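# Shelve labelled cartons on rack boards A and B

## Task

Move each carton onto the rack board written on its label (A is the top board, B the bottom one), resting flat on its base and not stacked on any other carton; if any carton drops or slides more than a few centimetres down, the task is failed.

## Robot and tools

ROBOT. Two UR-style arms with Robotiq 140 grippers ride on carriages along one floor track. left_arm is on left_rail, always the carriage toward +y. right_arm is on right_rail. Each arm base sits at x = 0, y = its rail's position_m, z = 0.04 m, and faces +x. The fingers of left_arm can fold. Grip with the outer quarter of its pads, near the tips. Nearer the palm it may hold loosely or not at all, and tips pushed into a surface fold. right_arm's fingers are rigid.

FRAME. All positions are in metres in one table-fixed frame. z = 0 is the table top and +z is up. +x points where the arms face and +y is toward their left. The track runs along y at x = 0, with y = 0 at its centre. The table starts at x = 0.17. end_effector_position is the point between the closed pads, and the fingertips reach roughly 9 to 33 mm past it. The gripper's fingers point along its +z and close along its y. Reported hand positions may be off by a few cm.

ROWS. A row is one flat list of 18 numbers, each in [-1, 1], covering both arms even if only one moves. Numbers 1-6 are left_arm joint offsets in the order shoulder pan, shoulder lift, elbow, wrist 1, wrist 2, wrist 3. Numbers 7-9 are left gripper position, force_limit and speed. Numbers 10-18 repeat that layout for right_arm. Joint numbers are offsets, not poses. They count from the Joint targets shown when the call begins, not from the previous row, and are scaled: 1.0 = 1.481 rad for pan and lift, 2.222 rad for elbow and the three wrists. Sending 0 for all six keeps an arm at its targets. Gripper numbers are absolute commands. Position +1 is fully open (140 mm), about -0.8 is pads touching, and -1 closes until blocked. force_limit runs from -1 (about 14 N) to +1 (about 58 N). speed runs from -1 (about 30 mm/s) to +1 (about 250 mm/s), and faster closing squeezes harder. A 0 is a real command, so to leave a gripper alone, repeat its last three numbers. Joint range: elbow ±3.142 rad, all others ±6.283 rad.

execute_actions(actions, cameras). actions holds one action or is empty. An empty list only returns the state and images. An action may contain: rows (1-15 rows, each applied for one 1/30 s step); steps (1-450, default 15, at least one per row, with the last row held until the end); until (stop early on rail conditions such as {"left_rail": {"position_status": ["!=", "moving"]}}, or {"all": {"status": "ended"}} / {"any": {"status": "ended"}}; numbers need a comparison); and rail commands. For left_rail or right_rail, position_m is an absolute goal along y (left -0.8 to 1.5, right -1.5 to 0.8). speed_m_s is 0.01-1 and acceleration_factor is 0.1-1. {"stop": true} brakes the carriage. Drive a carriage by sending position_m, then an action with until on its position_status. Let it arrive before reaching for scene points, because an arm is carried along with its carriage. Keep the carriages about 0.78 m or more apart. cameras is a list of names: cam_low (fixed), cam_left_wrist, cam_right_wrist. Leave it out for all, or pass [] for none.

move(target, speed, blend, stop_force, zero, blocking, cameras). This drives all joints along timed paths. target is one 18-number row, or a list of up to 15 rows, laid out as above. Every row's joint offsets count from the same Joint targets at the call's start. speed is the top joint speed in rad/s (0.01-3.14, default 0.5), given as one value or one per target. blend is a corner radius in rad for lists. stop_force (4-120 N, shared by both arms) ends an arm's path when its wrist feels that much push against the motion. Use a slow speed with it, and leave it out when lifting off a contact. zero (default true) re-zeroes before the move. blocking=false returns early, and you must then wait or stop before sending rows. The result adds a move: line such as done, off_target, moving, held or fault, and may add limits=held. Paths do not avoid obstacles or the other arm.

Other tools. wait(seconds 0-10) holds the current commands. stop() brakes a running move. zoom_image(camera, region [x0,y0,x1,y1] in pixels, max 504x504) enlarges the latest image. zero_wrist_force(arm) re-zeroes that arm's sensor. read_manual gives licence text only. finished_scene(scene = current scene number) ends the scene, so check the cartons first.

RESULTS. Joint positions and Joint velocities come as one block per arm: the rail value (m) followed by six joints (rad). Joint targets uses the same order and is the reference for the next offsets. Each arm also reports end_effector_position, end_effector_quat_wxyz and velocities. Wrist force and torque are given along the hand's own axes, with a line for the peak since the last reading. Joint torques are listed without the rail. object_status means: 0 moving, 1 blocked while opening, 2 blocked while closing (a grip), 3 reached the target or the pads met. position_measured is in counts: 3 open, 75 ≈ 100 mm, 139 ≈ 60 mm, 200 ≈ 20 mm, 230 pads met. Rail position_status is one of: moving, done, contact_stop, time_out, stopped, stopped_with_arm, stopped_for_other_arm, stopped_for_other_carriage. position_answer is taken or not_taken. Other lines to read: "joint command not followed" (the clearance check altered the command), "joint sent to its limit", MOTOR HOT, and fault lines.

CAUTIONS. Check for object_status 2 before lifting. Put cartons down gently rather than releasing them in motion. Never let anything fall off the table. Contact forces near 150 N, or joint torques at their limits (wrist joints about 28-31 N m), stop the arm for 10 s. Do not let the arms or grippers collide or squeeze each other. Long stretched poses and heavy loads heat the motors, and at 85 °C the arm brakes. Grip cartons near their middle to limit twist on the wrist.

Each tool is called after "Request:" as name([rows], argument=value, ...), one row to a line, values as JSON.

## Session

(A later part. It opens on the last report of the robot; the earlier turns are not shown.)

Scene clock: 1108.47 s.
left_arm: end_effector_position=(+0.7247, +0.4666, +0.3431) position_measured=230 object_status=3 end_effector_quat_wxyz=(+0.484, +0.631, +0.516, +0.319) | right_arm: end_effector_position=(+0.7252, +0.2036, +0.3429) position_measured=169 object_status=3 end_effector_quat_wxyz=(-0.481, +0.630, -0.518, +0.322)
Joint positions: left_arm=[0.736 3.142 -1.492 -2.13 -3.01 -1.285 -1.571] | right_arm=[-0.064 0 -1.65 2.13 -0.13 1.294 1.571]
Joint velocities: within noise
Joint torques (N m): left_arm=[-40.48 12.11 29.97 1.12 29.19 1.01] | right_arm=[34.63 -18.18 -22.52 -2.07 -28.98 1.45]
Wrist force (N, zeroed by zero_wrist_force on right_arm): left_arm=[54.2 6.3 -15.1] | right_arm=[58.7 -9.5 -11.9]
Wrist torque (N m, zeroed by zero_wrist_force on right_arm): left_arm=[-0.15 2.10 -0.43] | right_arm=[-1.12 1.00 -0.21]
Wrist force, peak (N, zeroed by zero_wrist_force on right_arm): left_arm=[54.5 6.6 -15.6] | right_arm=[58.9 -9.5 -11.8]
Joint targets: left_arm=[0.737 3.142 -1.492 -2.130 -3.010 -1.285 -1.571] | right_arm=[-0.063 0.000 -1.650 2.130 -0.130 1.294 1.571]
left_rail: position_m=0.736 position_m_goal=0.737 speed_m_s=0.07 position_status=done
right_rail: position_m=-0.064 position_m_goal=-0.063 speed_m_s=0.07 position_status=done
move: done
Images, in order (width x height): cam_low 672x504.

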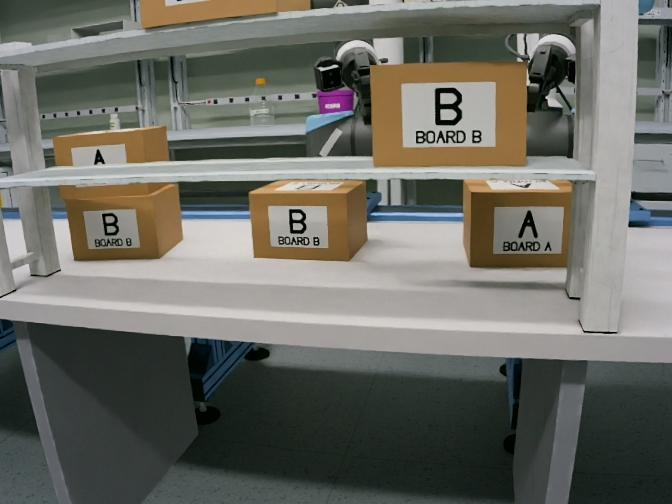

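Request:
move(target=[0, 0, 0, 0, -0.028, 0, -1, -1, -1, 0, 0, 0, 0, 0.028, 0, -0.32, 1, -0.5], speed=0.08, cameras=["cam_low", "cam_left_wrist"])

Scene clock: 1114.27 s.
left_arm: end_effector_position=(+0.7297, +0.4870, +0.3412) position_measured=230 object_status=3 end_effector_quat_wxyz=(+0.468, +0.621, +0.530, +0.339) | right_arm: end_effector_position=(+0.7300, +0.1832, +0.3410) position_measured=169 object_status=3 end_effector_quat_wxyz=(-0.465, +0.619, -0.533, +0.341)
Joint positions: left_arm=[0.736 3.142 -1.492 -2.13 -3.01 -1.347 -1.571] | right_arm=[-0.064 0 -1.65 2.13 -0.13 1.356 1.571]
Joint velocities: within noise
Joint torques (N m): left_arm=[12.3 25.67 41.49 1.51 -2.38 0.9] | right_arm=[-14.24 -31.09 -35.36 -1.97 3.47 1.49]
Wrist force (N, zeroed by zero_wrist_force on right_arm): left_arm=[-0.2 -0.3 0.3] | right_arm=[-3.1 -1.6 2.1]
Wrist torque (N m, zeroed by zero_wrist_force on right_arm): left_arm=[0.03 0.14 -0.30] | right_arm=[-0.43 0.65 0.04]
Wrist force, peak (N, zeroed by zero_wrist_force on right_arm): left_arm=[54.7 5.2 -15.2] | right_arm=[59.1 -9.2 -12.0]
Joint targets: left_arm=[0.737 3.142 -1.492 -2.130 -3.010 -1.347 -1.571] | right_arm=[-0.063 0.000 -1.650 2.130 -0.130 1.356 1.571]
left_rail: position_m=0.736 position_m_goal=0.737 speed_m_s=0.07 position_status=done
right_rail: position_m=-0.064 position_m_goal=-0.063 speed_m_s=0.07 position_status=done
move: done
camera_calibration:
cam_left_wrist: T_world_to_cam=[[0.324683, 0.00203553, 0.945821, -0.55158], [-0.508523, -0.84279, 0.17638, 0.7175], [0.797487, -0.538239, -0.272604, -0.0439802], [0, 0, 0, 1]] pos_world=[0.579028, 0.582153, 0.383154]
Images, in order (width x height): cam_low 672x504, cam_left_wrist 672x504.

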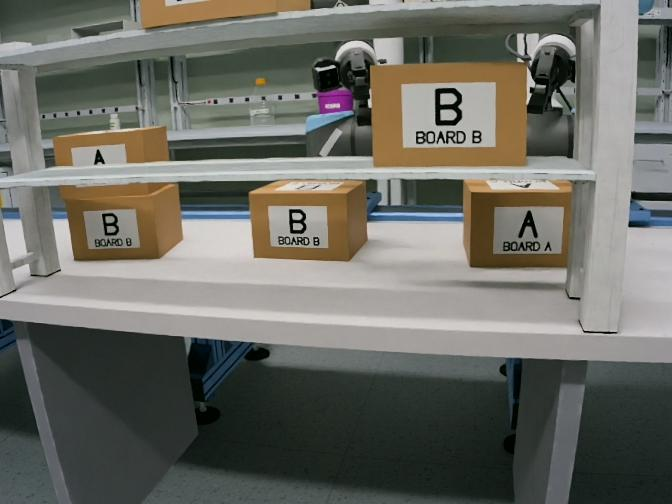

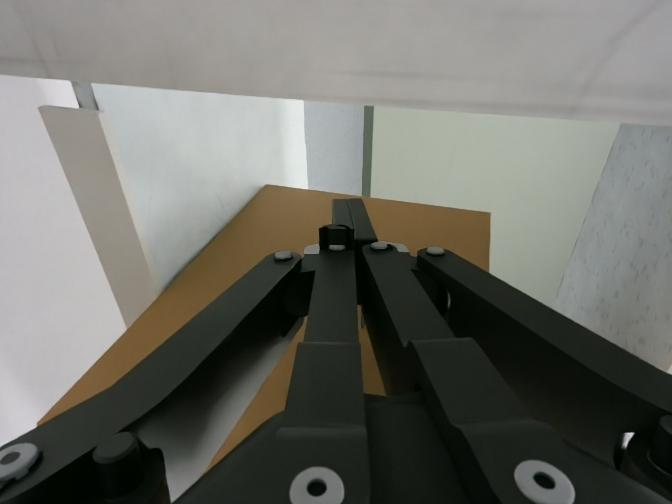

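Request:
move([
  [0, 0.058222, -0.024037, -0.014884, 0, 0, -1, -1, -1, 0, -0.057947, 0.024037, 0.014167, 0, 0, -0.32, 1, -0.5],
  [0, 0.126831, -0.058195, -0.02645, 0, 0, -1, -1, -1, 0, -0.126556, 0.058195, 0.025734, 0, 0, -0.32, 1, -0.5],
  [0, 0.208357, -0.092246, -0.046743, 0, 0, -1, -1, -1, 0, -0.208082, 0.092246, 0.046026, 0, 0, -0.32, 1, -0.5],
  [0, 0.208357, -0.092246, -0.046743, 0.066607, 0, -1, -1, -1, 0, -0.208082, 0.092246, 0.046026, -0.070657, 0, -1, -1, -0.5],
], speed=[0.15, 0.25, 0.3, 0.3], blend=[0.03, 0.03, 0.0, 0.0], cameras=["cam_low", "cam_left_wrist", "cam_right_wrist"])

Scene clock: 1140.10 s.
left_arm: end_effector_position=(+0.5572, +0.4389, +0.3565) position_measured=230 object_status=3 end_effector_quat_wxyz=(+0.506, +0.644, +0.494, +0.292) | right_arm: end_effector_position=(+0.5572, +0.2343, +0.3567) position_measured=232 object_status=3 end_effector_quat_wxyz=(-0.506, +0.644, -0.494, +0.292)
Joint positions: left_arm=[0.736 3.142 -1.183 -2.335 -3.114 -1.199 -1.571] | right_arm=[-0.063 0 -1.958 2.335 -0.028 1.199 1.571]
Joint velocities: within noise
Joint torques (N m): left_arm=[10.14 30.91 39.2 -0.55 2.8 0.53] | right_arm=[-6.48 -22.11 -33.97 1.35 -3.41 1.52]
Wrist force (N, zeroed by zero_wrist_force on right_arm): left_arm=[-0.3 -0.3 0.4] | right_arm=[-3.2 -1.7 2.6]
Wrist torque (N m, zeroed by zero_wrist_force on right_arm): left_arm=[0.07 0.17 -0.32] | right_arm=[-0.47 0.72 -0.05]
Wrist force, peak (N, zeroed by zero_wrist_force on right_arm): left_arm=[2.1 -0.6 -0.5] | right_arm=[-3.3 -1.9 3.4]
Joint targets: left_arm=[0.737 3.142 -1.183 -2.335 -3.114 -1.199 -1.571] | right_arm=[-0.063 0.000 -1.958 2.335 -0.028 1.199 1.571]
left_rail: position_m=0.736 position_m_goal=0.737 speed_m_s=0.07 position_status=done
right_rail: position_m=-0.063 speed_m_s=0.07 position_status=done
move: done
camera_calibration:
cam_left_wrist: T_world_to_cam=[[0.32527, 0.00475846, 0.945609, -0.51147], [-0.619547, -0.754395, 0.216908, 0.595194], [0.714395, -0.656403, -0.242434, 0.159293], [0, 0, 0, 1]] pos_world=[0.421319, 0.556005, 0.393167]
cam_right_wrist: T_world_to_cam=[[-0.360531, 0.0163036, -0.932605, 0.536713], [-0.586936, 0.773114, 0.240416, 0.0619594], [0.72493, 0.634057, -0.269163, -0.280411], [0, 0, 0, 1]] pos_world=[0.433147, 0.121145, 0.410169]

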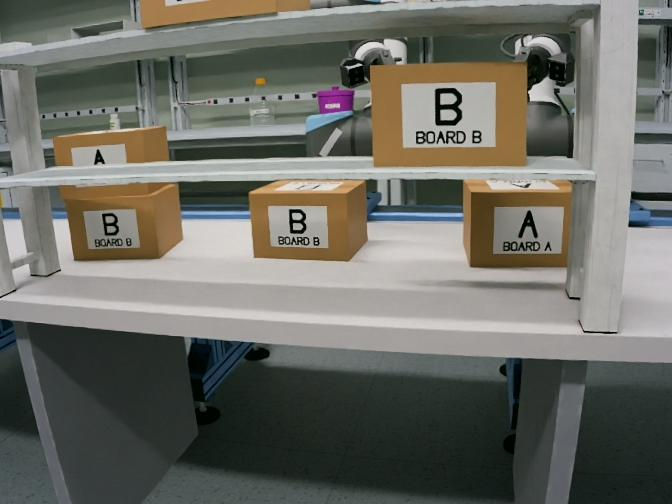

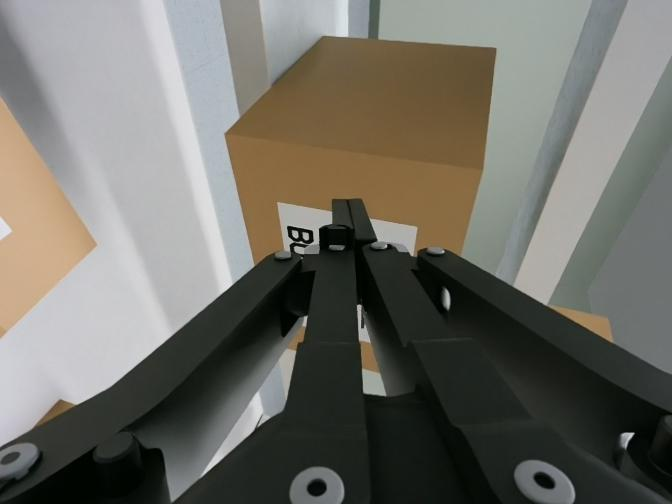

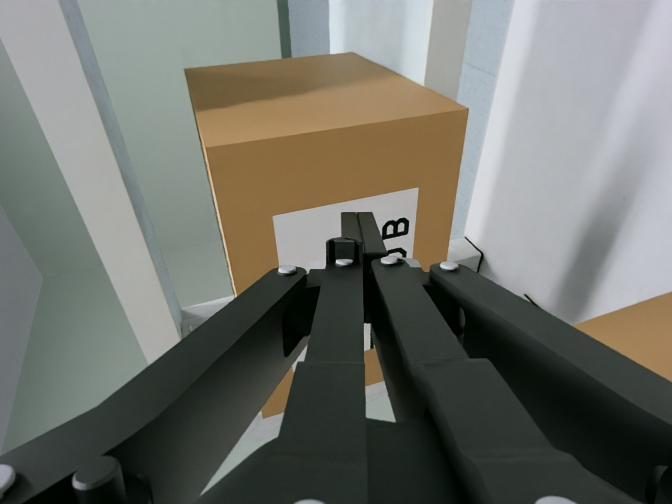

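Request:
move([
  [0, -0.0814, 0.0341, 0.0202, 0, 0, -1, -1, -1, 0, 0.0814, -0.0341, -0.0202, 0, 0, -1, -1, -0.5],
  [0, -0.15, 0.0682, 0.0317, 0, 0, -1, -1, -1, 0, 0.15, -0.0682, -0.0317, 0, 0, -1, -1, -0.5],
], speed=0.1, blend=[0.03, 0.0], stop_force=25, cameras=["cam_low", "cam_left_wrist", "cam_right_wrist"])

Scene clock: 1154.43 s.
left_arm: end_effector_position=(+0.6717, +0.4390, +0.3565) position_measured=230 object_status=3 end_effector_quat_wxyz=(+0.505, +0.644, +0.495, +0.292) | right_arm: end_effector_position=(+0.6717, +0.2342, +0.3568) position_measured=232 object_status=3 end_effector_quat_wxyz=(-0.506, +0.644, -0.494, +0.292)
Joint positions: left_arm=[0.736 3.142 -1.405 -2.184 -3.043 -1.199 -1.571] | right_arm=[-0.063 0 -1.736 2.183 -0.098 1.199 1.571]
Joint velocities: within noise
Joint torques (N m): left_arm=[9.43 6.79 56.34 3.99 2.24 0.68] | right_arm=[9.25 -15.26 -46.01 -4.96 -2.89 1.63]
Wrist force (N, zeroed by zero_wrist_force on right_arm): left_arm=[-1.1 -0.4 -2.7] | right_arm=[-4.2 -1.2 -1.1]
Wrist torque (N m, zeroed by zero_wrist_force on right_arm): left_arm=[-0.04 0.08 -0.31] | right_arm=[-0.37 0.66 -0.01]
Wrist force, peak (N, zeroed by zero_wrist_force on right_arm): left_arm=[0.6 -2.0 -6.2] | right_arm=[-3.5 -2.0 2.6]
Joint targets: left_arm=[0.737 3.142 -1.405 -2.184 -3.043 -1.199 -1.571] | right_arm=[-0.063 0.000 -1.736 2.183 -0.098 1.199 1.571]
left_rail: position_m=0.736 position_m_goal=0.737 speed_m_s=0.07 position_status=done
right_rail: position_m=-0.063 speed_m_s=0.07 position_status=done
move: done
camera_calibration:
cam_left_wrist: T_world_to_cam=[[0.325464, 0.00470439, 0.945543, -0.548761], [-0.619486, -0.754423, 0.216986, 0.666083], [0.71436, -0.656372, -0.242623, 0.0775701], [0, 0, 0, 1]] pos_world=[0.535819, 0.556005, 0.393167]
cam_right_wrist: T_world_to_cam=[[-0.360681, 0.0162929, -0.932547, 0.578146], [-0.586984, 0.773041, 0.240534, 0.129126], [0.724816, 0.634146, -0.269257, -0.363299], [0, 0, 0, 1]] pos_world=[0.547646, 0.121145, 0.410268]

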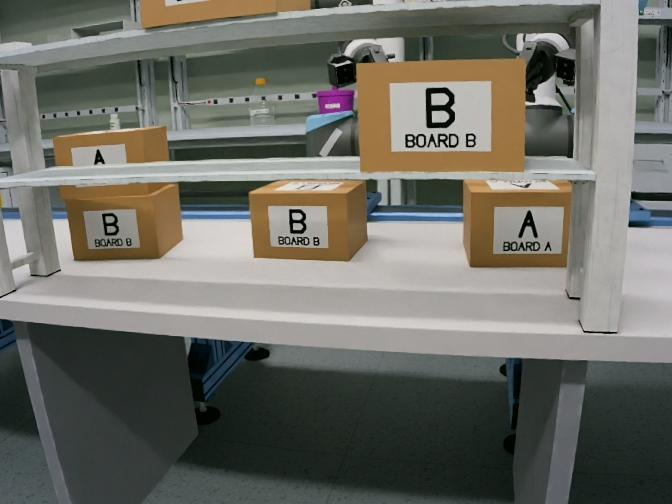

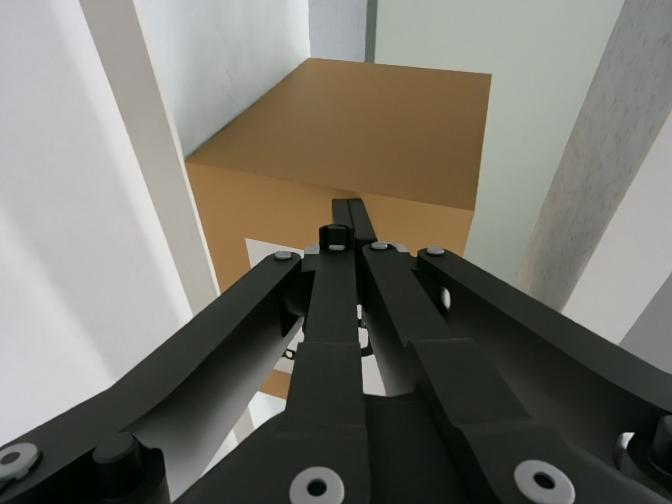

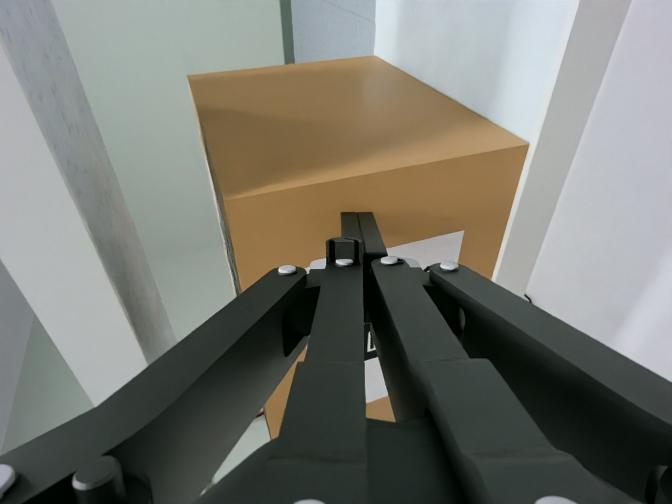

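Request:
zoom_image(camera="cam_low", region=[340, 90, 620, 200])

Scaled by 1.800.

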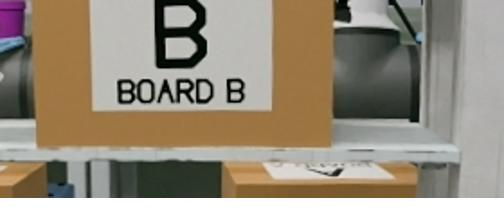

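Request:
move([
  [0, 0.0686, -0.0342, -0.0116, 0, 0, -1, -1, -1, 0, -0.0686, 0.0342, 0.0116, 0, 0, -1, -1, -0.5],
  [0, 0.1501, -0.0682, -0.0319, 0, 0, -1, -1, -1, 0, -0.1501, 0.0682, 0.0319, 0, 0, -1, -1, -0.5],
  [0, 0.3007, -0.0163, -0.1841, -0.1045, 0, -1, -1, -1, 0, -0.3007, 0.0163, 0.1841, 0.1045, 0, -0.32, 1, -0.5],
], speed=[0.15, 0.3, 0.4], blend=[0.03, 0.03, 0.0], cameras=["cam_low"])

Request:
execute_actions([
  {"left_rail": {"position_m": 0.89, "speed_m_s": 0.2, "acceleration_factor": 0.3}, "right_rail": {"position_m": 0.09, "speed_m_s": 0.2, "acceleration_factor": 0.3}, "steps": 150, "until": {"all": {"status": "ended"}}},
], cameras=["cam_left_wrist", "cam_right_wrist"])

Scene clock: 1176.97 s.
left_arm: end_effector_position=(+0.4957, +0.5152, +0.4728) position_measured=230 object_status=3 end_effector_quat_wxyz=(+0.445, +0.606, +0.550, +0.364) | right_arm: end_effector_position=(+0.4957, +0.1580, +0.4730) position_measured=169 object_status=0 end_effector_quat_wxyz=(-0.445, +0.606, -0.550, +0.364)
Joint positions: left_arm=[0.736 3.142 -0.96 -2.22 -3.452 -1.432 -1.571] | right_arm=[-0.063 0 -2.182 2.22 0.311 1.431 1.571]
Joint velocities: within noise
Joint torques (N m): left_arm=[9.74 15.98 61.15 -0.6 -2.18 0.69] | right_arm=[3.21 -8.12 -49.44 1.51 3.17 1.64]
Wrist force (N, zeroed by zero_wrist_force on right_arm): left_arm=[-0.4 -0.2 0.3] | right_arm=[-3.3 -1.8 1.4]
Wrist torque (N m, zeroed by zero_wrist_force on right_arm): left_arm=[0.05 0.18 -0.30] | right_arm=[-0.49 0.73 0.02]
Wrist force, peak (N, zeroed by zero_wrist_force on right_arm): left_arm=[-0.8 -3.7 -1.3] | right_arm=[-6.2 -0.1 2.7]
Joint targets: left_arm=[0.737 3.142 -0.960 -2.220 -3.452 -1.432 -1.571] | right_arm=[-0.063 0.000 -2.182 2.220 0.311 1.431 1.571]
left_rail: position_m=0.736 position_m_goal=0.737 speed_m_s=0.07 position_status=done
right_rail: position_m=-0.063 speed_m_s=0.07 position_status=done
move: done
Images, in order (width x height): cam_low 672x504.

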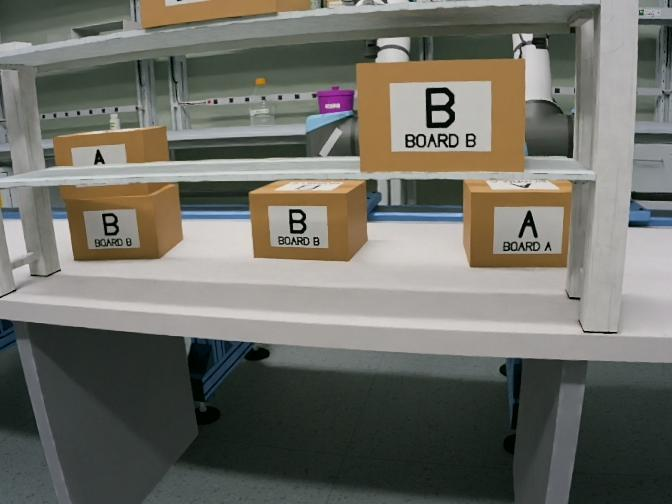

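Scene clock: 1178.97 s.
left_arm: end_effector_position=(+0.4957, +0.6687, +0.4728) position_measured=230 object_status=3 end_effector_quat_wxyz=(+0.445, +0.606, +0.550, +0.364) | right_arm: end_effector_position=(+0.4957, +0.3114, +0.4730) position_measured=169 object_status=3 end_effector_quat_wxyz=(-0.445, +0.606, -0.550, +0.364)
Joint positions: left_arm=[0.89 3.142 -0.96 -2.22 -3.452 -1.432 -1.571] | right_arm=[0.09 0 -2.182 2.22 0.311 1.431 1.571]
Joint velocities: within noise
Joint torques (N m): left_arm=[10.94 16.64 57.23 -0.42 -2.06 0.07] | right_arm=[-1.43 -7.03 -45.86 1.29 2.05 1.83]
Wrist force (N, zeroed by zero_wrist_force on right_arm): left_arm=[-0.1 -0.3 0.2] | right_arm=[-3.0 -1.6 1.8]
Wrist torque (N m, zeroed by zero_wrist_force on right_arm): left_arm=[0.03 0.12 -0.30] | right_arm=[-0.48 0.68 0.02]
Wrist force, peak (N, zeroed by zero_wrist_force on right_arm): left_arm=[-1.0 -0.3 0.5] | right_arm=[-3.9 -1.7 1.5]
Joint targets: left_arm=[0.890 3.142 -0.960 -2.220 -3.452 -1.432 -1.571] | right_arm=[0.090 0.000 -2.182 2.220 0.311 1.431 1.571]
Tool commands: left_gripper/position=-1.0 left_gripper/force_limit=-1.0 left_gripper/speed=-1.0 right_gripper/position=-0.32 right_gripper/force_limit=+1.0 right_gripper/speed=-0.5
left_rail: position_m=0.890 speed_m_s=0.20 position_status=done
right_rail: position_m=0.090 speed_m_s=0.20 position_status=done
camera_calibration:
cam_left_wrist: T_world_to_cam=[[0.324753, 0.000552356, 0.945799, -0.599467], [-0.439845, -0.885195, 0.151544, 0.734524], [0.8373, -0.465219, -0.287227, 0.214558], [0, 0, 0, 1]] pos_world=[0.338106, 0.750345, 0.517289]
cam_right_wrist: T_world_to_cam=[[-0.356593, 0.0204828, -0.934035, 0.61916], [-0.403833, 0.898158, 0.17387, -0.159949], [0.842473, 0.439195, -0.312006, -0.230782], [0, 0, 0, 1]] pos_world=[0.350623, 0.232335, 0.534122]
Images, in order (width x height): cam_left_wrist 672x504, cam_right_wrist 672x504.

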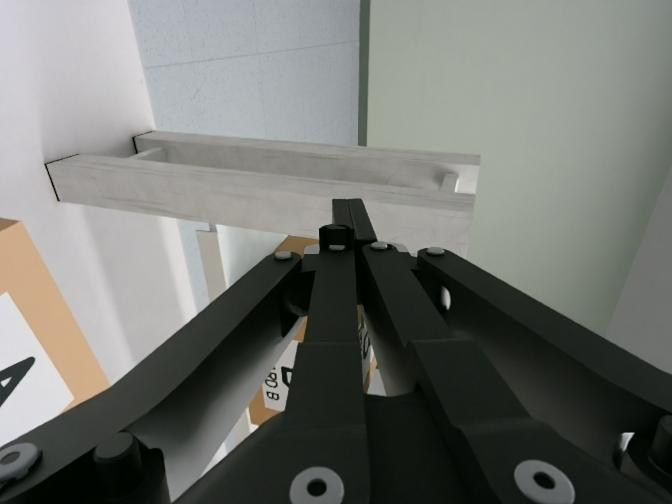

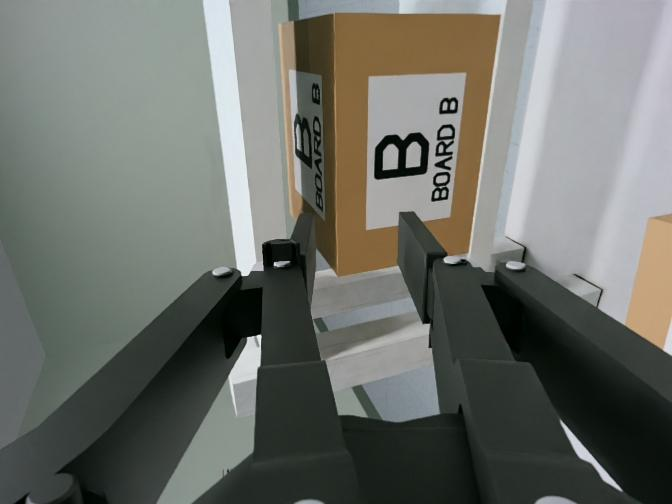

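Request:
execute_actions([
  {"left_rail": {"position_m": 0.884, "speed_m_s": 0.1, "acceleration_factor": 0.3}, "right_rail": {"position_m": 0.084, "speed_m_s": 0.1, "acceleration_factor": 0.3}, "steps": 60, "until": {"all": {"status": "ended"}}},
], cameras=[])

Request:
move([
  [0, -0.004542, -0.022514, -0.052946, 0, 0, -1, -1, -1, 0, 0.004542, 0.022514, 0.052946, 0, 0, -0.32, 1, -0.5],
  [0, -0.066278, -0.128349, 0.094036, 0, 0, -1, -1, -1, 0, 0.066278, 0.128349, -0.094036, 0, 0, -0.32, 1, -0.5],
], speed=[0.5, 0.4], blend=[0.05, 0.0], cameras=["cam_left_wrist", "cam_right_wrist"])

Scene clock: 1219.90 s.
left_arm: end_effector_position=(+0.4957, +0.6628, +0.4728) position_measured=230 object_status=3 end_effector_quat_wxyz=(+0.445, +0.606, +0.550, +0.364) | right_arm: end_effector_position=(+0.4957, +0.3055, +0.4730) position_measured=169 object_status=3 end_effector_quat_wxyz=(-0.445, +0.606, -0.550, +0.364)
Joint positions: left_arm=[0.884 3.142 -0.96 -2.22 -3.452 -1.432 -1.571] | right_arm=[0.084 0 -2.182 2.22 0.311 1.431 1.571]
Joint velocities: within noise
Joint torques (N m): left_arm=[9.2 13.18 50.9 0.68 -1.18 0.1] | right_arm=[-9.67 -4.31 -40.08 0.2 -0.04 1.85]
Wrist force (N, zeroed by zero_wrist_force on right_arm): left_arm=[-0.2 -0.2 0.0] | right_arm=[-3.2 -1.6 1.6]
Wrist torque (N m, zeroed by zero_wrist_force on right_arm): left_arm=[0.07 0.13 -0.30] | right_arm=[-0.48 0.71 0.02]
Wrist force, peak (N, zeroed by zero_wrist_force on right_arm): left_arm=[1.0 -0.4 0.1] | right_arm=[-4.2 -1.7 1.8]
Joint targets: left_arm=[0.884 3.142 -0.960 -2.220 -3.452 -1.432 -1.571] | right_arm=[0.084 0.000 -2.182 2.220 0.311 1.431 1.571]
Tool commands: left_gripper/position=-1.0 left_gripper/force_limit=-1.0 left_gripper/speed=-1.0 right_gripper/position=-0.32 right_gripper/force_limit=+1.0 right_gripper/speed=-0.5
left_rail: position_m=0.884 speed_m_s=0.10 position_status=done
right_rail: position_m=0.084 speed_m_s=0.10 position_status=done
No camera images: "cameras" was empty.

Scene clock: 1221.57 s.
left_arm: end_effector_position=(+0.4532, +0.6627, +0.2484) position_measured=230 object_status=3 end_effector_quat_wxyz=(+0.395, +0.635, +0.586, +0.310) | right_arm: end_effector_position=(+0.4533, +0.3055, +0.2486) position_measured=169 object_status=3 end_effector_quat_wxyz=(-0.395, +0.635, -0.586, +0.310)
Joint positions: left_arm=[0.884 3.142 -1.058 -2.505 -3.244 -1.432 -1.571] | right_arm=[0.084 0 -2.084 2.505 0.102 1.431 1.571]
Joint velocities: within noise
Joint torques (N m): left_arm=[7.79 -20.5 34.05 3.68 -1.16 0.85] | right_arm=[-12.52 15.42 -28.67 -3.21 -0.95 1.7]
Wrist force (N, zeroed by zero_wrist_force on right_arm): left_arm=[-0.3 -0.3 0.3] | right_arm=[-2.9 -1.9 1.8]
Wrist torque (N m, zeroed by zero_wrist_force on right_arm): left_arm=[0.06 0.14 -0.28] | right_arm=[-0.45 0.67 0.04]
Wrist force, peak (N, zeroed by zero_wrist_force on right_arm): left_arm=[0.1 4.1 2.9] | right_arm=[-3.1 -3.5 2.5]
Joint targets: left_arm=[0.884 3.142 -1.058 -2.505 -3.243 -1.432 -1.571] | right_arm=[0.084 0.000 -2.084 2.505 0.102 1.431 1.571]
left_rail: position_m=0.884 speed_m_s=0.10 position_status=done
right_rail: position_m=0.084 speed_m_s=0.10 position_status=done
move: done
camera_calibration:
cam_left_wrist: T_world_to_cam=[[0.483945, 0.000567535, 0.875098, -0.428077], [-0.406926, -0.885161, 0.225612, 0.711133], [0.774731, -0.465284, -0.428139, 0.246376], [0, 0, 0, 1]] pos_world=[0.30567, 0.744345, 0.319653]
cam_right_wrist: T_world_to_cam=[[-0.513198, 0.0205541, -0.858024, 0.446702], [-0.36751, 0.898163, 0.241329, -0.166026], [0.775606, 0.439182, -0.453381, -0.196953], [0, 0, 0, 1]] pos_world=[0.320988, 0.226435, 0.334053]
Images, in order (width x height): cam_left_wrist 672x504, cam_right_wrist 672x504.

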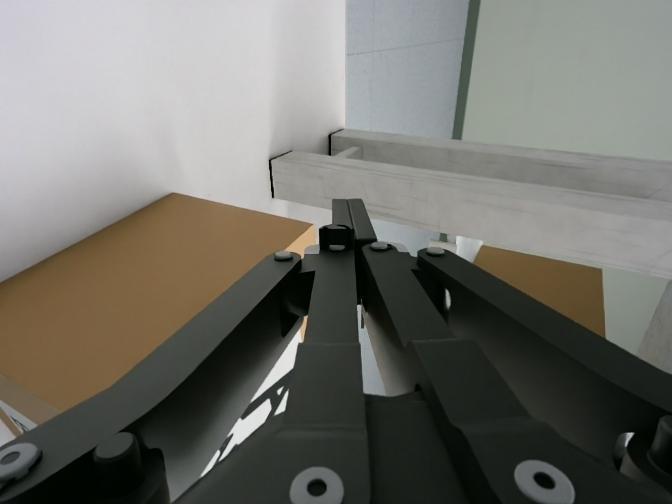

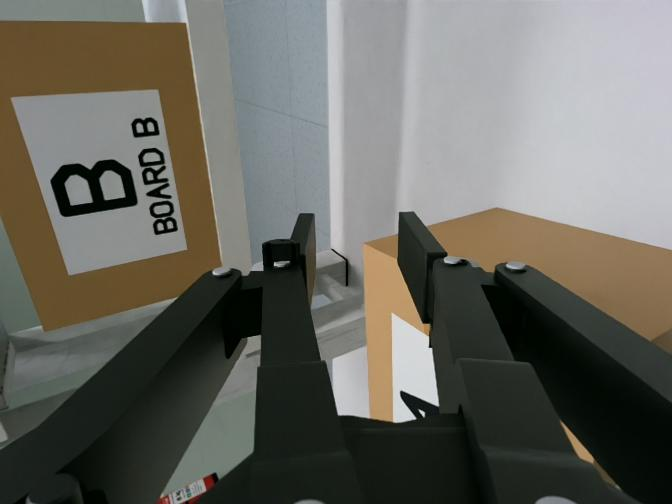

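Request:
move(target=[0, -0.17584, -0.079049, 0.196249, 0, 0, -1, -1, -1, 0, 0.17584, 0.079049, -0.196249, 0, 0, -0.32, 1, -0.5], speed=0.3, cameras=["cam_left_wrist", "cam_right_wrist"])

Request:
zero_wrist_force(arm="right_arm")

Request:
move(target=[0, 0, 0, 0, 0.0864, 0, -1, -1, -1, 0, 0, 0, 0, -0.0864, 0, -0.32, 1, -0.5], speed=0.06, stop_force=6, cameras=[])

Scene clock: 1256.23 s.
left_arm: end_effector_position=(+0.4532, +0.6627, +0.1094) position_measured=230 object_status=3 end_effector_quat_wxyz=(+0.395, +0.635, +0.586, +0.310) | right_arm: end_effector_position=(+0.4534, +0.3055, +0.1095) position_measured=169 object_status=3 end_effector_quat_wxyz=(-0.395, +0.635, -0.586, +0.310)
Joint positions: left_arm=[0.884 3.142 -1.318 -2.681 -2.808 -1.432 -1.571] | right_arm=[0.084 0 -1.823 2.68 -0.334 1.431 1.571]
Joint velocities: within noise
Joint torques (N m): left_arm=[8.64 -11.79 22.32 3.04 -0.6 0.71] | right_arm=[-13.33 4.33 -19.1 -4.07 -2.3 1.69]
Wrist force (N, zeroed by zero_wrist_force on right_arm): left_arm=[0.3 -0.4 0.2] | right_arm=[-3.4 -1.3 1.7]
Wrist torque (N m, zeroed by zero_wrist_force on right_arm): left_arm=[0.02 -0.01 -0.28] | right_arm=[-0.36 0.79 0.07]
Wrist force, peak (N, zeroed by zero_wrist_force on right_arm): left_arm=[0.0 -1.3 0.6] | right_arm=[-3.1 -3.1 1.3]
Joint targets: left_arm=[0.884 3.142 -1.319 -2.681 -2.807 -1.432 -1.571] | right_arm=[0.084 0.000 -1.823 2.680 -0.334 1.431 1.571]
left_rail: position_m=0.884 speed_m_s=0.10 position_status=done
right_rail: position_m=0.084 speed_m_s=0.10 position_status=done
move: done
camera_calibration:
cam_left_wrist: T_world_to_cam=[[0.484013, 0.000526217, 0.87506, -0.30647], [-0.406909, -0.885172, 0.225602, 0.742538], [0.774698, -0.465264, -0.428221, 0.186797], [0, 0, 0, 1]] pos_world=[0.30577, 0.744345, 0.180652]
cam_right_wrist: T_world_to_cam=[[-0.513322, 0.0205397, -0.85795, 0.32743], [-0.367494, 0.898156, 0.241378, -0.132434], [0.775531, 0.439196, -0.453496, -0.260053], [0, 0, 0, 1]] pos_world=[0.321088, 0.226435, 0.194953]
Images, in order (width x height): cam_left_wrist 672x504, cam_right_wrist 672x504.

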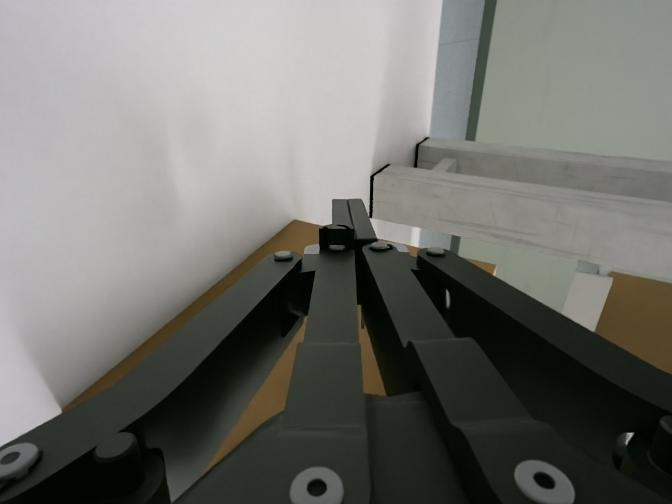

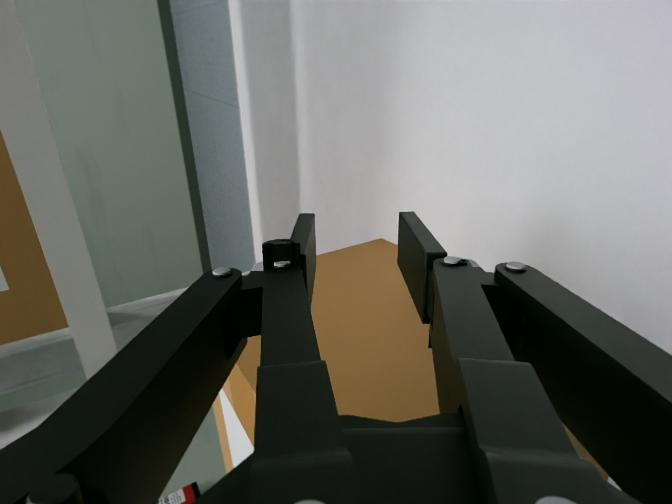

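Wrist force sensor zeroed.

Scene clock: 1259.57 s.
left_arm: end_effector_position=(+0.4450, +0.6176, +0.1140) position_measured=230 object_status=3 end_effector_quat_wxyz=(+0.434, +0.655, +0.558, +0.266) | right_arm: end_effector_position=(+0.4466, +0.3444, +0.1134) position_measured=169 object_status=3 end_effector_quat_wxyz=(-0.429, +0.652, -0.562, +0.272)
Joint positions: left_arm=[0.884 3.142 -1.319 -2.681 -2.807 -1.296 -1.571] | right_arm=[0.084 0 -1.823 2.681 -0.334 1.314 1.571]
Joint velocities: within noise
Joint torques (N m): left_arm=[2.85 -1.47 26.41 2.06 -1.45 0.38] | right_arm=[-3.71 1.6 -22.23 -2.41 2.44 1.55]
Wrist force (N, zeroed by zero_wrist_force on right_arm): left_arm=[0.7 -0.8 -0.5] | right_arm=[3.5 -0.3 -2.4]
Wrist torque (N m, zeroed by zero_wrist_force on right_arm): left_arm=[0.04 0.09 -0.29] | right_arm=[-0.01 -0.12 -0.10]
Wrist force, peak (N, zeroed by zero_wrist_force on right_arm): left_arm=[8.8 -2.6 0.3] | right_arm=[8.8 1.7 1.6]
Joint targets: left_arm=[0.884 3.142 -1.319 -2.681 -2.807 -1.296 -1.571] | right_arm=[0.084 0.000 -1.823 2.681 -0.334 1.314 1.571]
left_rail: position_m=0.884 speed_m_s=0.10 position_status=done
right_rail: position_m=0.084 speed_m_s=0.10 position_status=done
move: contact (left_arm, right_arm); left_arm: the wrist 2 is farthest, 0.056 rad from its target; right_arm: the wrist 2 is farthest, 0.075 rad from its target
No camera images: "cameras" was empty.

Request:
move(target=[0, 0, 0, 0, 0.0054, 0, -1, -1, -1, 0, 0, 0, 0, -0.0052, 0, -0.32, 1, -0.5], speed=0.03, cameras=[])

Scene clock: 1265.27 s.
left_arm: end_effector_position=(+0.4441, +0.6137, +0.1146) position_measured=230 object_status=3 end_effector_quat_wxyz=(+0.437, +0.656, +0.556, +0.263) | right_arm: end_effector_position=(+0.4457, +0.3480, +0.1139) position_measured=169 object_status=3 end_effector_quat_wxyz=(-0.432, +0.654, -0.560, +0.269)
Joint positions: left_arm=[0.884 3.142 -1.319 -2.681 -2.807 -1.284 -1.571] | right_arm=[0.084 0 -1.823 2.681 -0.334 1.303 1.571]
Joint velocities: within noise
Joint torques (N m): left_arm=[-16.42 25.09 26.67 2.08 28.85 0.38] | right_arm=[12.86 -11.82 -23.11 -2.25 -26.55 1.64]
Wrist force (N, zeroed by zero_wrist_force on right_arm): left_arm=[52.1 -2.0 -10.1] | right_arm=[50.1 3.5 -10.2]
Wrist torque (N m, zeroed by zero_wrist_force on right_arm): left_arm=[0.07 2.04 -0.36] | right_arm=[-0.26 0.96 -1.25]
Wrist force, peak (N, zeroed by zero_wrist_force on right_arm): left_arm=[52.1 -2.0 -10.1] | right_arm=[50.1 3.5 -10.2]
Joint targets: left_arm=[0.884 3.142 -1.319 -2.681 -2.807 -1.284 -1.571] | right_arm=[0.084 0.000 -1.823 2.681 -0.334 1.303 1.571]
left_rail: position_m=0.884 speed_m_s=0.10 position_status=done
right_rail: position_m=0.084 speed_m_s=0.10 position_status=done
move: done
No camera images: "cameras" was empty.

Request:
move(target=[0, 0.018244, 0.004747, -0.016907, 0.0003, 0, -1, -1, -1, 0, -0.018244, -0.004747, 0.016907, -0.0003, 0, -0.32, 1, -0.5], speed=0.04, cameras=["cam_low"])

Scene clock: 1270.47 s.
left_arm: end_effector_position=(+0.4440, +0.6134, +0.1246) position_measured=230 object_status=3 end_effector_quat_wxyz=(+0.438, +0.657, +0.555, +0.262) | right_arm: end_effector_position=(+0.4457, +0.3485, +0.1239) position_measured=169 object_status=3 end_effector_quat_wxyz=(-0.432, +0.654, -0.560, +0.268)
Joint positions: left_arm=[0.884 3.142 -1.292 -2.67 -2.845 -1.283 -1.571] | right_arm=[0.084 0 -1.85 2.67 -0.297 1.302 1.571]
Joint velocities: within noise
Joint torques (N m): left_arm=[-24.5 30.87 47.42 -0.85 29.25 0.39] | right_arm=[29.77 -25.7 -44.18 0.39 -28.85 1.89]
Wrist force (N, zeroed by zero_wrist_force on right_arm): left_arm=[52.5 -4.6 -9.5] | right_arm=[54.9 12.8 -9.3]
Wrist torque (N m, zeroed by zero_wrist_force on right_arm): left_arm=[0.18 2.08 -0.30] | right_arm=[-0.28 1.11 -0.85]
Wrist force, peak (N, zeroed by zero_wrist_force on right_arm): left_arm=[54.8 -2.6 -10.7] | right_arm=[54.9 12.8 -9.3]
Joint targets: left_arm=[0.884 3.142 -1.292 -2.670 -2.845 -1.283 -1.571] | right_arm=[0.084 0.000 -1.850 2.670 -0.297 1.302 1.571]
left_rail: position_m=0.884 speed_m_s=0.10 position_status=done
right_rail: position_m=0.084 speed_m_s=0.10 position_status=done
move: done
Images, in order (width x height): cam_low 672x504.

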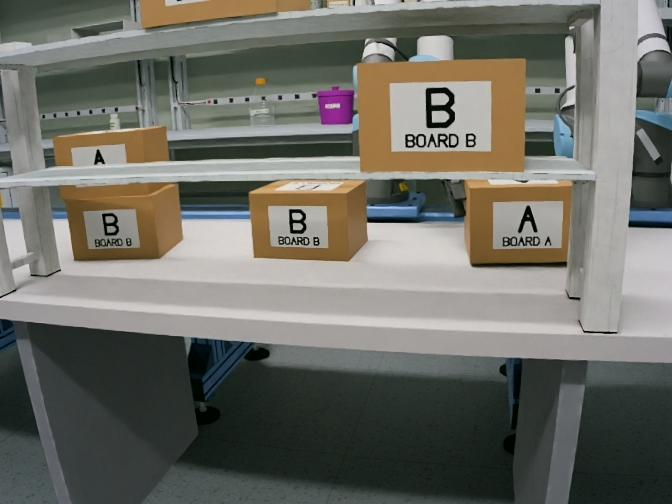

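Request:
move([
  [0, 0.157596, 0.074302, -0.179342, 0.0004, 0, -1, -1, -1, 0, -0.157596, -0.074302, 0.179342, -0.0004, 0, -0.32, 1, -0.5],
  [0, 0.219332, 0.180136, -0.326324, 0.0005, 0, -1, -1, -1, 0, -0.219332, -0.180136, 0.326324, -0.0005, 0, -0.32, 1, -0.5],
  [0, 0.212761, 0.300364, -0.442173, 0.0006, 0, -1, -1, -1, 0, -0.212761, -0.300364, 0.442173, -0.0006, 0, -0.32, 1, -0.5],
  [0, 0.181039, 0.399145, -0.51981, 0.0006, 0, -1, -1, -1, 0, -0.181039, -0.399145, 0.51981, -0.0006, 0, -0.32, 1, -0.5],
], speed=0.2, blend=[0.04, 0.04, 0.04, 0.0], cameras=["cam_low", "cam_left_wrist"])

Scene clock: 1291.03 s.
left_arm: end_effector_position=(+0.4438, +0.6130, +0.6646) position_measured=230 object_status=3 end_effector_quat_wxyz=(+0.438, +0.657, +0.555, +0.262) | right_arm: end_effector_position=(+0.4453, +0.3489, +0.6639) position_measured=169 object_status=3 end_effector_quat_wxyz=(-0.433, +0.654, -0.559, +0.268)
Joint positions: left_arm=[0.884 3.142 -1.023 -1.784 -4 -1.282 -1.571] | right_arm=[0.084 0 -2.118 1.783 0.858 1.301 1.571]
Joint velocities: within noise
Joint torques (N m): left_arm=[-40.07 -19.01 62.05 -1.11 33.49 0.02] | right_arm=[31.8 12.6 -54.84 -0.27 -32.6 1.91]
Wrist force (N, zeroed by zero_wrist_force on right_arm): left_arm=[61.6 -3.8 -12.0] | right_arm=[63.2 11.5 -12.3]
Wrist torque (N m, zeroed by zero_wrist_force on right_arm): left_arm=[0.20 2.36 -0.31] | right_arm=[-0.44 1.33 -0.90]
Wrist force, peak (N, zeroed by zero_wrist_force on right_arm): left_arm=[61.6 -3.8 -12.0] | right_arm=[63.7 12.1 -12.2]
Joint targets: left_arm=[0.884 3.142 -1.023 -1.783 -4.000 -1.282 -1.571] | right_arm=[0.084 0.000 -2.118 1.783 0.858 1.301 1.571]
left_rail: position_m=0.884 speed_m_s=0.10 position_status=done
right_rail: position_m=0.084 speed_m_s=0.10 position_status=done
move: done
camera_calibration:
cam_left_wrist: T_world_to_cam=[[0.484237, 0.0033331, 0.874931, -0.789389], [-0.516688, -0.805911, 0.289035, 0.527382], [0.70608, -0.592027, -0.38853, 0.490545], [0, 0, 0, 1]] pos_world=[0.308379, 0.71807, 0.728821]
Images, in order (width x height): cam_low 672x504, cam_left_wrist 672x504.

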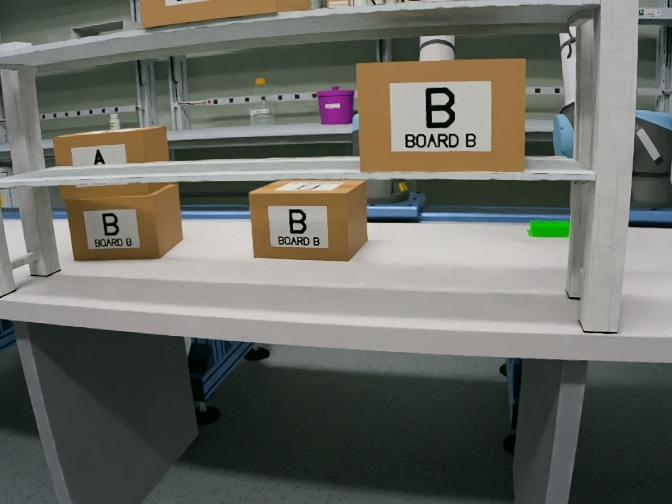

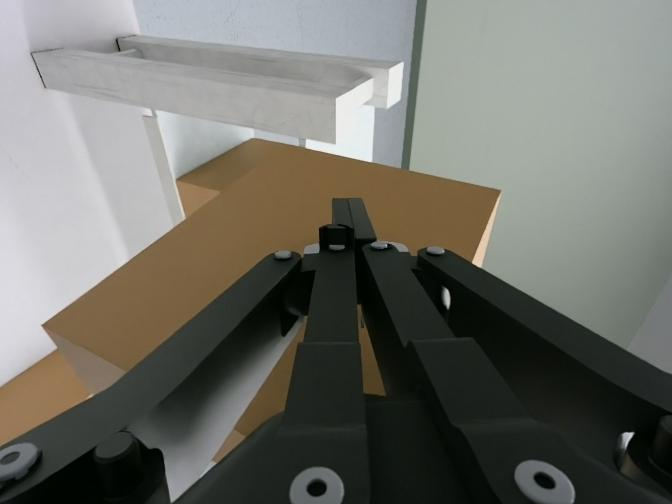

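Request:
execute_actions([
  {"left_rail": {"position_m": 0.7583, "speed_m_s": 0.07, "acceleration_factor": 0.15}, "right_rail": {"position_m": -0.0417, "speed_m_s": 0.07, "acceleration_factor": 0.15}, "steps": 180, "until": {"all": {"status": "ended"}}},
], cameras=[])

Scene clock: 1303.67 s.
left_arm: end_effector_position=(+0.4438, +0.4873, +0.6647) position_measured=230 object_status=3 end_effector_quat_wxyz=(+0.438, +0.657, +0.555, +0.262) | right_arm: end_effector_position=(+0.4453, +0.2232, +0.6640) position_measured=169 object_status=3 end_effector_quat_wxyz=(-0.433, +0.654, -0.559, +0.268)
Joint positions: left_arm=[0.758 3.142 -1.023 -1.783 -4 -1.282 -1.571] | right_arm=[-0.042 0 -2.118 1.783 0.858 1.301 1.571]
Joint velocities: within noise
Joint torques (N m): left_arm=[-42.01 -17.1 53.86 -1.08 23.73 0.44] | right_arm=[32.4 12.56 -47.83 -1.12 -18.94 1.69]
Wrist force (N, zeroed by zero_wrist_force on right_arm): left_arm=[62.8 -4.0 -12.4] | right_arm=[64.6 12.2 -12.6]
Wrist torque (N m, zeroed by zero_wrist_force on right_arm): left_arm=[0.12 2.42 -0.32] | right_arm=[-0.43 1.32 -0.99]
Wrist force, peak (N, zeroed by zero_wrist_force on right_arm): left_arm=[63.2 -3.9 -12.3] | right_arm=[65.3 12.6 -12.7]
Joint targets: left_arm=[0.758 3.142 -1.023 -1.783 -4.000 -1.282 -1.571] | right_arm=[-0.042 0.000 -2.118 1.783 0.858 1.301 1.571]
Tool commands: left_gripper/position=-1.0 left_gripper/force_limit=-1.0 left_gripper/speed=-1.0 right_gripper/position=-0.32 right_gripper/force_limit=+1.0 right_gripper/speed=-0.5
left_rail: position_m=0.758 speed_m_s=0.07 position_status=done
right_rail: position_m=-0.042 speed_m_s=0.07 position_status=done
No camera images: "cameras" was empty.

Request:
move([
  [0, -0.116855, 0.039162, 0.038724, 0.0, 0, -1, -1, -1, 0, 0.116855, -0.039162, -0.038724, 0.0, 0, -0.32, 1, -0.5],
  [0, -0.23552, 0.093736, 0.063242, 0.0001, 0, -1, -1, -1, 0, 0.23552, -0.093736, -0.063242, -0.0001, 0, -0.32, 1, -0.5],
  [0, -0.371031, 0.174426, 0.072872, 0.0004, 0, -1, -1, -1, 0, 0.349481, -0.16028, -0.072655, -0.0004, 0, -0.32, 1, -0.5],
], speed=0.14, blend=0.03, cameras=["cam_low", "cam_left_wrist", "cam_right_wrist"])

Scene clock: 1330.70 s.
left_arm: end_effector_position=(+0.7871, +0.4871, +0.6647) position_measured=230 object_status=3 end_effector_quat_wxyz=(+0.438, +0.657, +0.555, +0.262) | right_arm: end_effector_position=(+0.7690, +0.2234, +0.6641) position_measured=169 object_status=3 end_effector_quat_wxyz=(-0.433, +0.654, -0.559, +0.268)
Joint positions: left_arm=[0.758 3.142 -1.573 -1.396 -3.838 -1.281 -1.571] | right_arm=[-0.042 0 -1.601 1.427 0.697 1.3 1.571]
Joint velocities: within noise
Joint torques (N m): left_arm=[-40.99 38.56 67.48 4.72 28.77 0.33] | right_arm=[33.08 -35.12 -54.56 -7.24 -27.24 1.95]
Wrist force (N, zeroed by zero_wrist_force on right_arm): left_arm=[51.7 -7.3 -6.0] | right_arm=[52.1 9.5 -12.4]
Wrist torque (N m, zeroed by zero_wrist_force on right_arm): left_arm=[0.20 2.10 -0.24] | right_arm=[-0.16 1.06 -0.06]
Wrist force, peak (N, zeroed by zero_wrist_force on right_arm): left_arm=[64.1 -3.2 -13.7] | right_arm=[66.6 14.8 -12.5]
Joint targets: left_arm=[0.758 3.142 -1.573 -1.396 -3.838 -1.281 -1.571] | right_arm=[-0.042 0.000 -1.601 1.427 0.697 1.300 1.571]
left_rail: position_m=0.758 speed_m_s=0.07 position_status=done
right_rail: position_m=-0.042 speed_m_s=0.07 position_status=done
move: done
camera_calibration:
cam_left_wrist: T_world_to_cam=[[0.484318, 0.00334071, 0.874886, -0.955369], [-0.51728, -0.805389, 0.28943, 0.603187], [0.705591, -0.592737, -0.388336, 0.174239], [0, 0, 0, 1]] pos_world=[0.651777, 0.59227, 0.728922]
cam_right_wrist: T_world_to_cam=[[-0.515477, 0.0182658, -0.856709, 0.968252], [-0.466025, 0.833017, 0.298165, -0.0239629], [0.719099, 0.552945, -0.420889, -0.220988], [0, 0, 0, 1]] pos_world=[0.646857, 0.12447, 0.743643]

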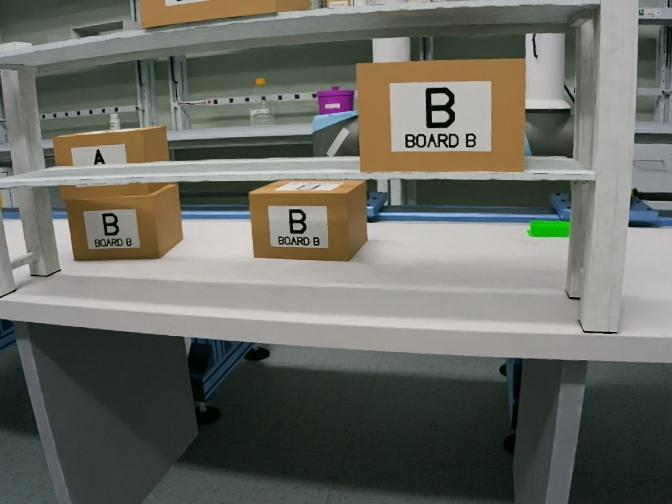

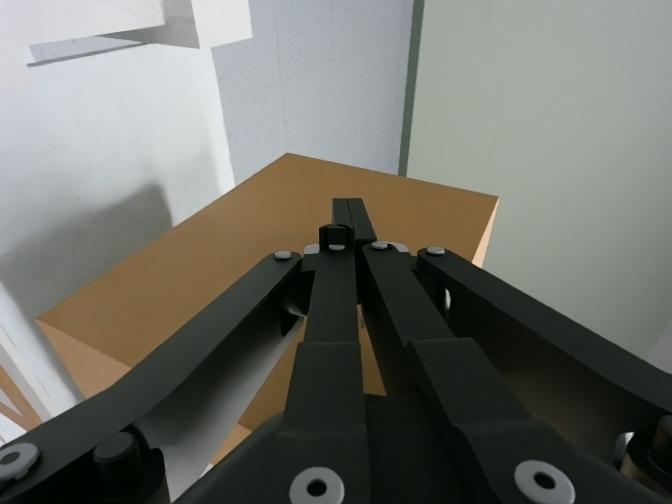

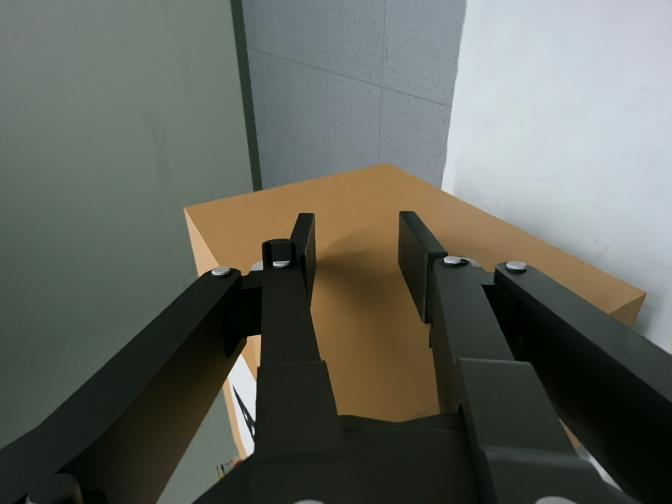

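Request:
move(target=[0, 0.006642, -0.040173, 0.035746, 0, 0, -1, -1, -1, 0, -0.006648, 0.040031, -0.035599, 0, 0, -0.32, 1, -0.5], speed=0.07, cameras=[])

Request:
move(target=[0, 0.002458, -0.030028, 0.02839, 0, 0, -1, -1, -1, 0, -0.002489, 0.029992, -0.028333, 0, 0, -0.32, 1, -0.5], speed=0.025, stop_force=8, cameras=[])

Scene clock: 1353.13 s.
left_arm: end_effector_position=(+0.7872, +0.4871, +0.6198) position_measured=230 object_status=3 end_effector_quat_wxyz=(+0.438, +0.657, +0.555, +0.262) | right_arm: end_effector_position=(+0.7691, +0.2234, +0.6191) position_measured=169 object_status=3 end_effector_quat_wxyz=(-0.433, +0.654, -0.559, +0.268)
Joint positions: left_arm=[0.758 3.142 -1.563 -1.485 -3.759 -1.281 -1.571] | right_arm=[-0.042 0 -1.61 1.516 0.618 1.3 1.571]
Joint velocities: within noise
Joint torques (N m): left_arm=[-41.58 78.45 46.43 4.55 22.28 0.31] | right_arm=[33.19 -63.21 -39.28 -7.88 -19.33 1.97]
Wrist force (N, zeroed by zero_wrist_force on right_arm): left_arm=[51.8 -7.0 -6.0] | right_arm=[51.7 10.0 -13.1]
Wrist torque (N m, zeroed by zero_wrist_force on right_arm): left_arm=[0.23 2.12 -0.25] | right_arm=[-0.02 1.11 -0.10]
Wrist force, peak (N, zeroed by zero_wrist_force on right_arm): left_arm=[52.3 -6.6 -6.4] | right_arm=[52.4 9.9 -12.6]
Joint targets: left_arm=[0.758 3.142 -1.563 -1.485 -3.759 -1.281 -1.571] | right_arm=[-0.042 0.000 -1.610 1.516 0.618 1.300 1.571]
left_rail: position_m=0.758 speed_m_s=0.07 position_status=done
right_rail: position_m=-0.042 speed_m_s=0.07 position_status=done
move: done
No camera images: "cameras" was empty.

Scene clock: 1356.30 s.
left_arm: end_effector_position=(+0.7875, +0.4871, +0.5974) position_measured=230 object_status=3 end_effector_quat_wxyz=(+0.438, +0.657, +0.555, +0.262) | right_arm: end_effector_position=(+0.7694, +0.2234, +0.5973) position_measured=169 object_status=3 end_effector_quat_wxyz=(-0.433, +0.654, -0.559, +0.268)
Joint positions: left_arm=[0.758 3.142 -1.561 -1.527 -3.719 -1.281 -1.571] | right_arm=[-0.042 0 -1.613 1.556 0.58 1.3 1.571]
Joint velocities: within noise
Joint torques (N m): left_arm=[-41.84 38.18 64.83 -1.1 19.72 0.24] | right_arm=[33.14 -31.29 -50.79 0.76 -16.03 1.71]
Wrist force (N, zeroed by zero_wrist_force on right_arm): left_arm=[53.0 -4.5 -6.9] | right_arm=[52.0 5.1 -16.0]
Wrist torque (N m, zeroed by zero_wrist_force on right_arm): left_arm=[0.14 2.17 -0.28] | right_arm=[0.37 1.02 -0.27]
Wrist force, peak (N, zeroed by zero_wrist_force on right_arm): left_arm=[54.2 2.1 -16.8] | right_arm=[53.0 6.6 -15.4]
Joint targets: left_arm=[0.758 3.142 -1.561 -1.527 -3.719 -1.281 -1.571] | right_arm=[-0.042 0.000 -1.613 1.556 0.579 1.300 1.571]
left_rail: position_m=0.758 speed_m_s=0.07 position_status=done
right_rail: position_m=-0.042 speed_m_s=0.07 position_status=done
move: contact (left_arm, right_arm); left_arm: the elbow is farthest, 0.025 rad from its target; right_arm: the elbow is farthest, 0.026 rad from its target
No camera images: "cameras" was empty.


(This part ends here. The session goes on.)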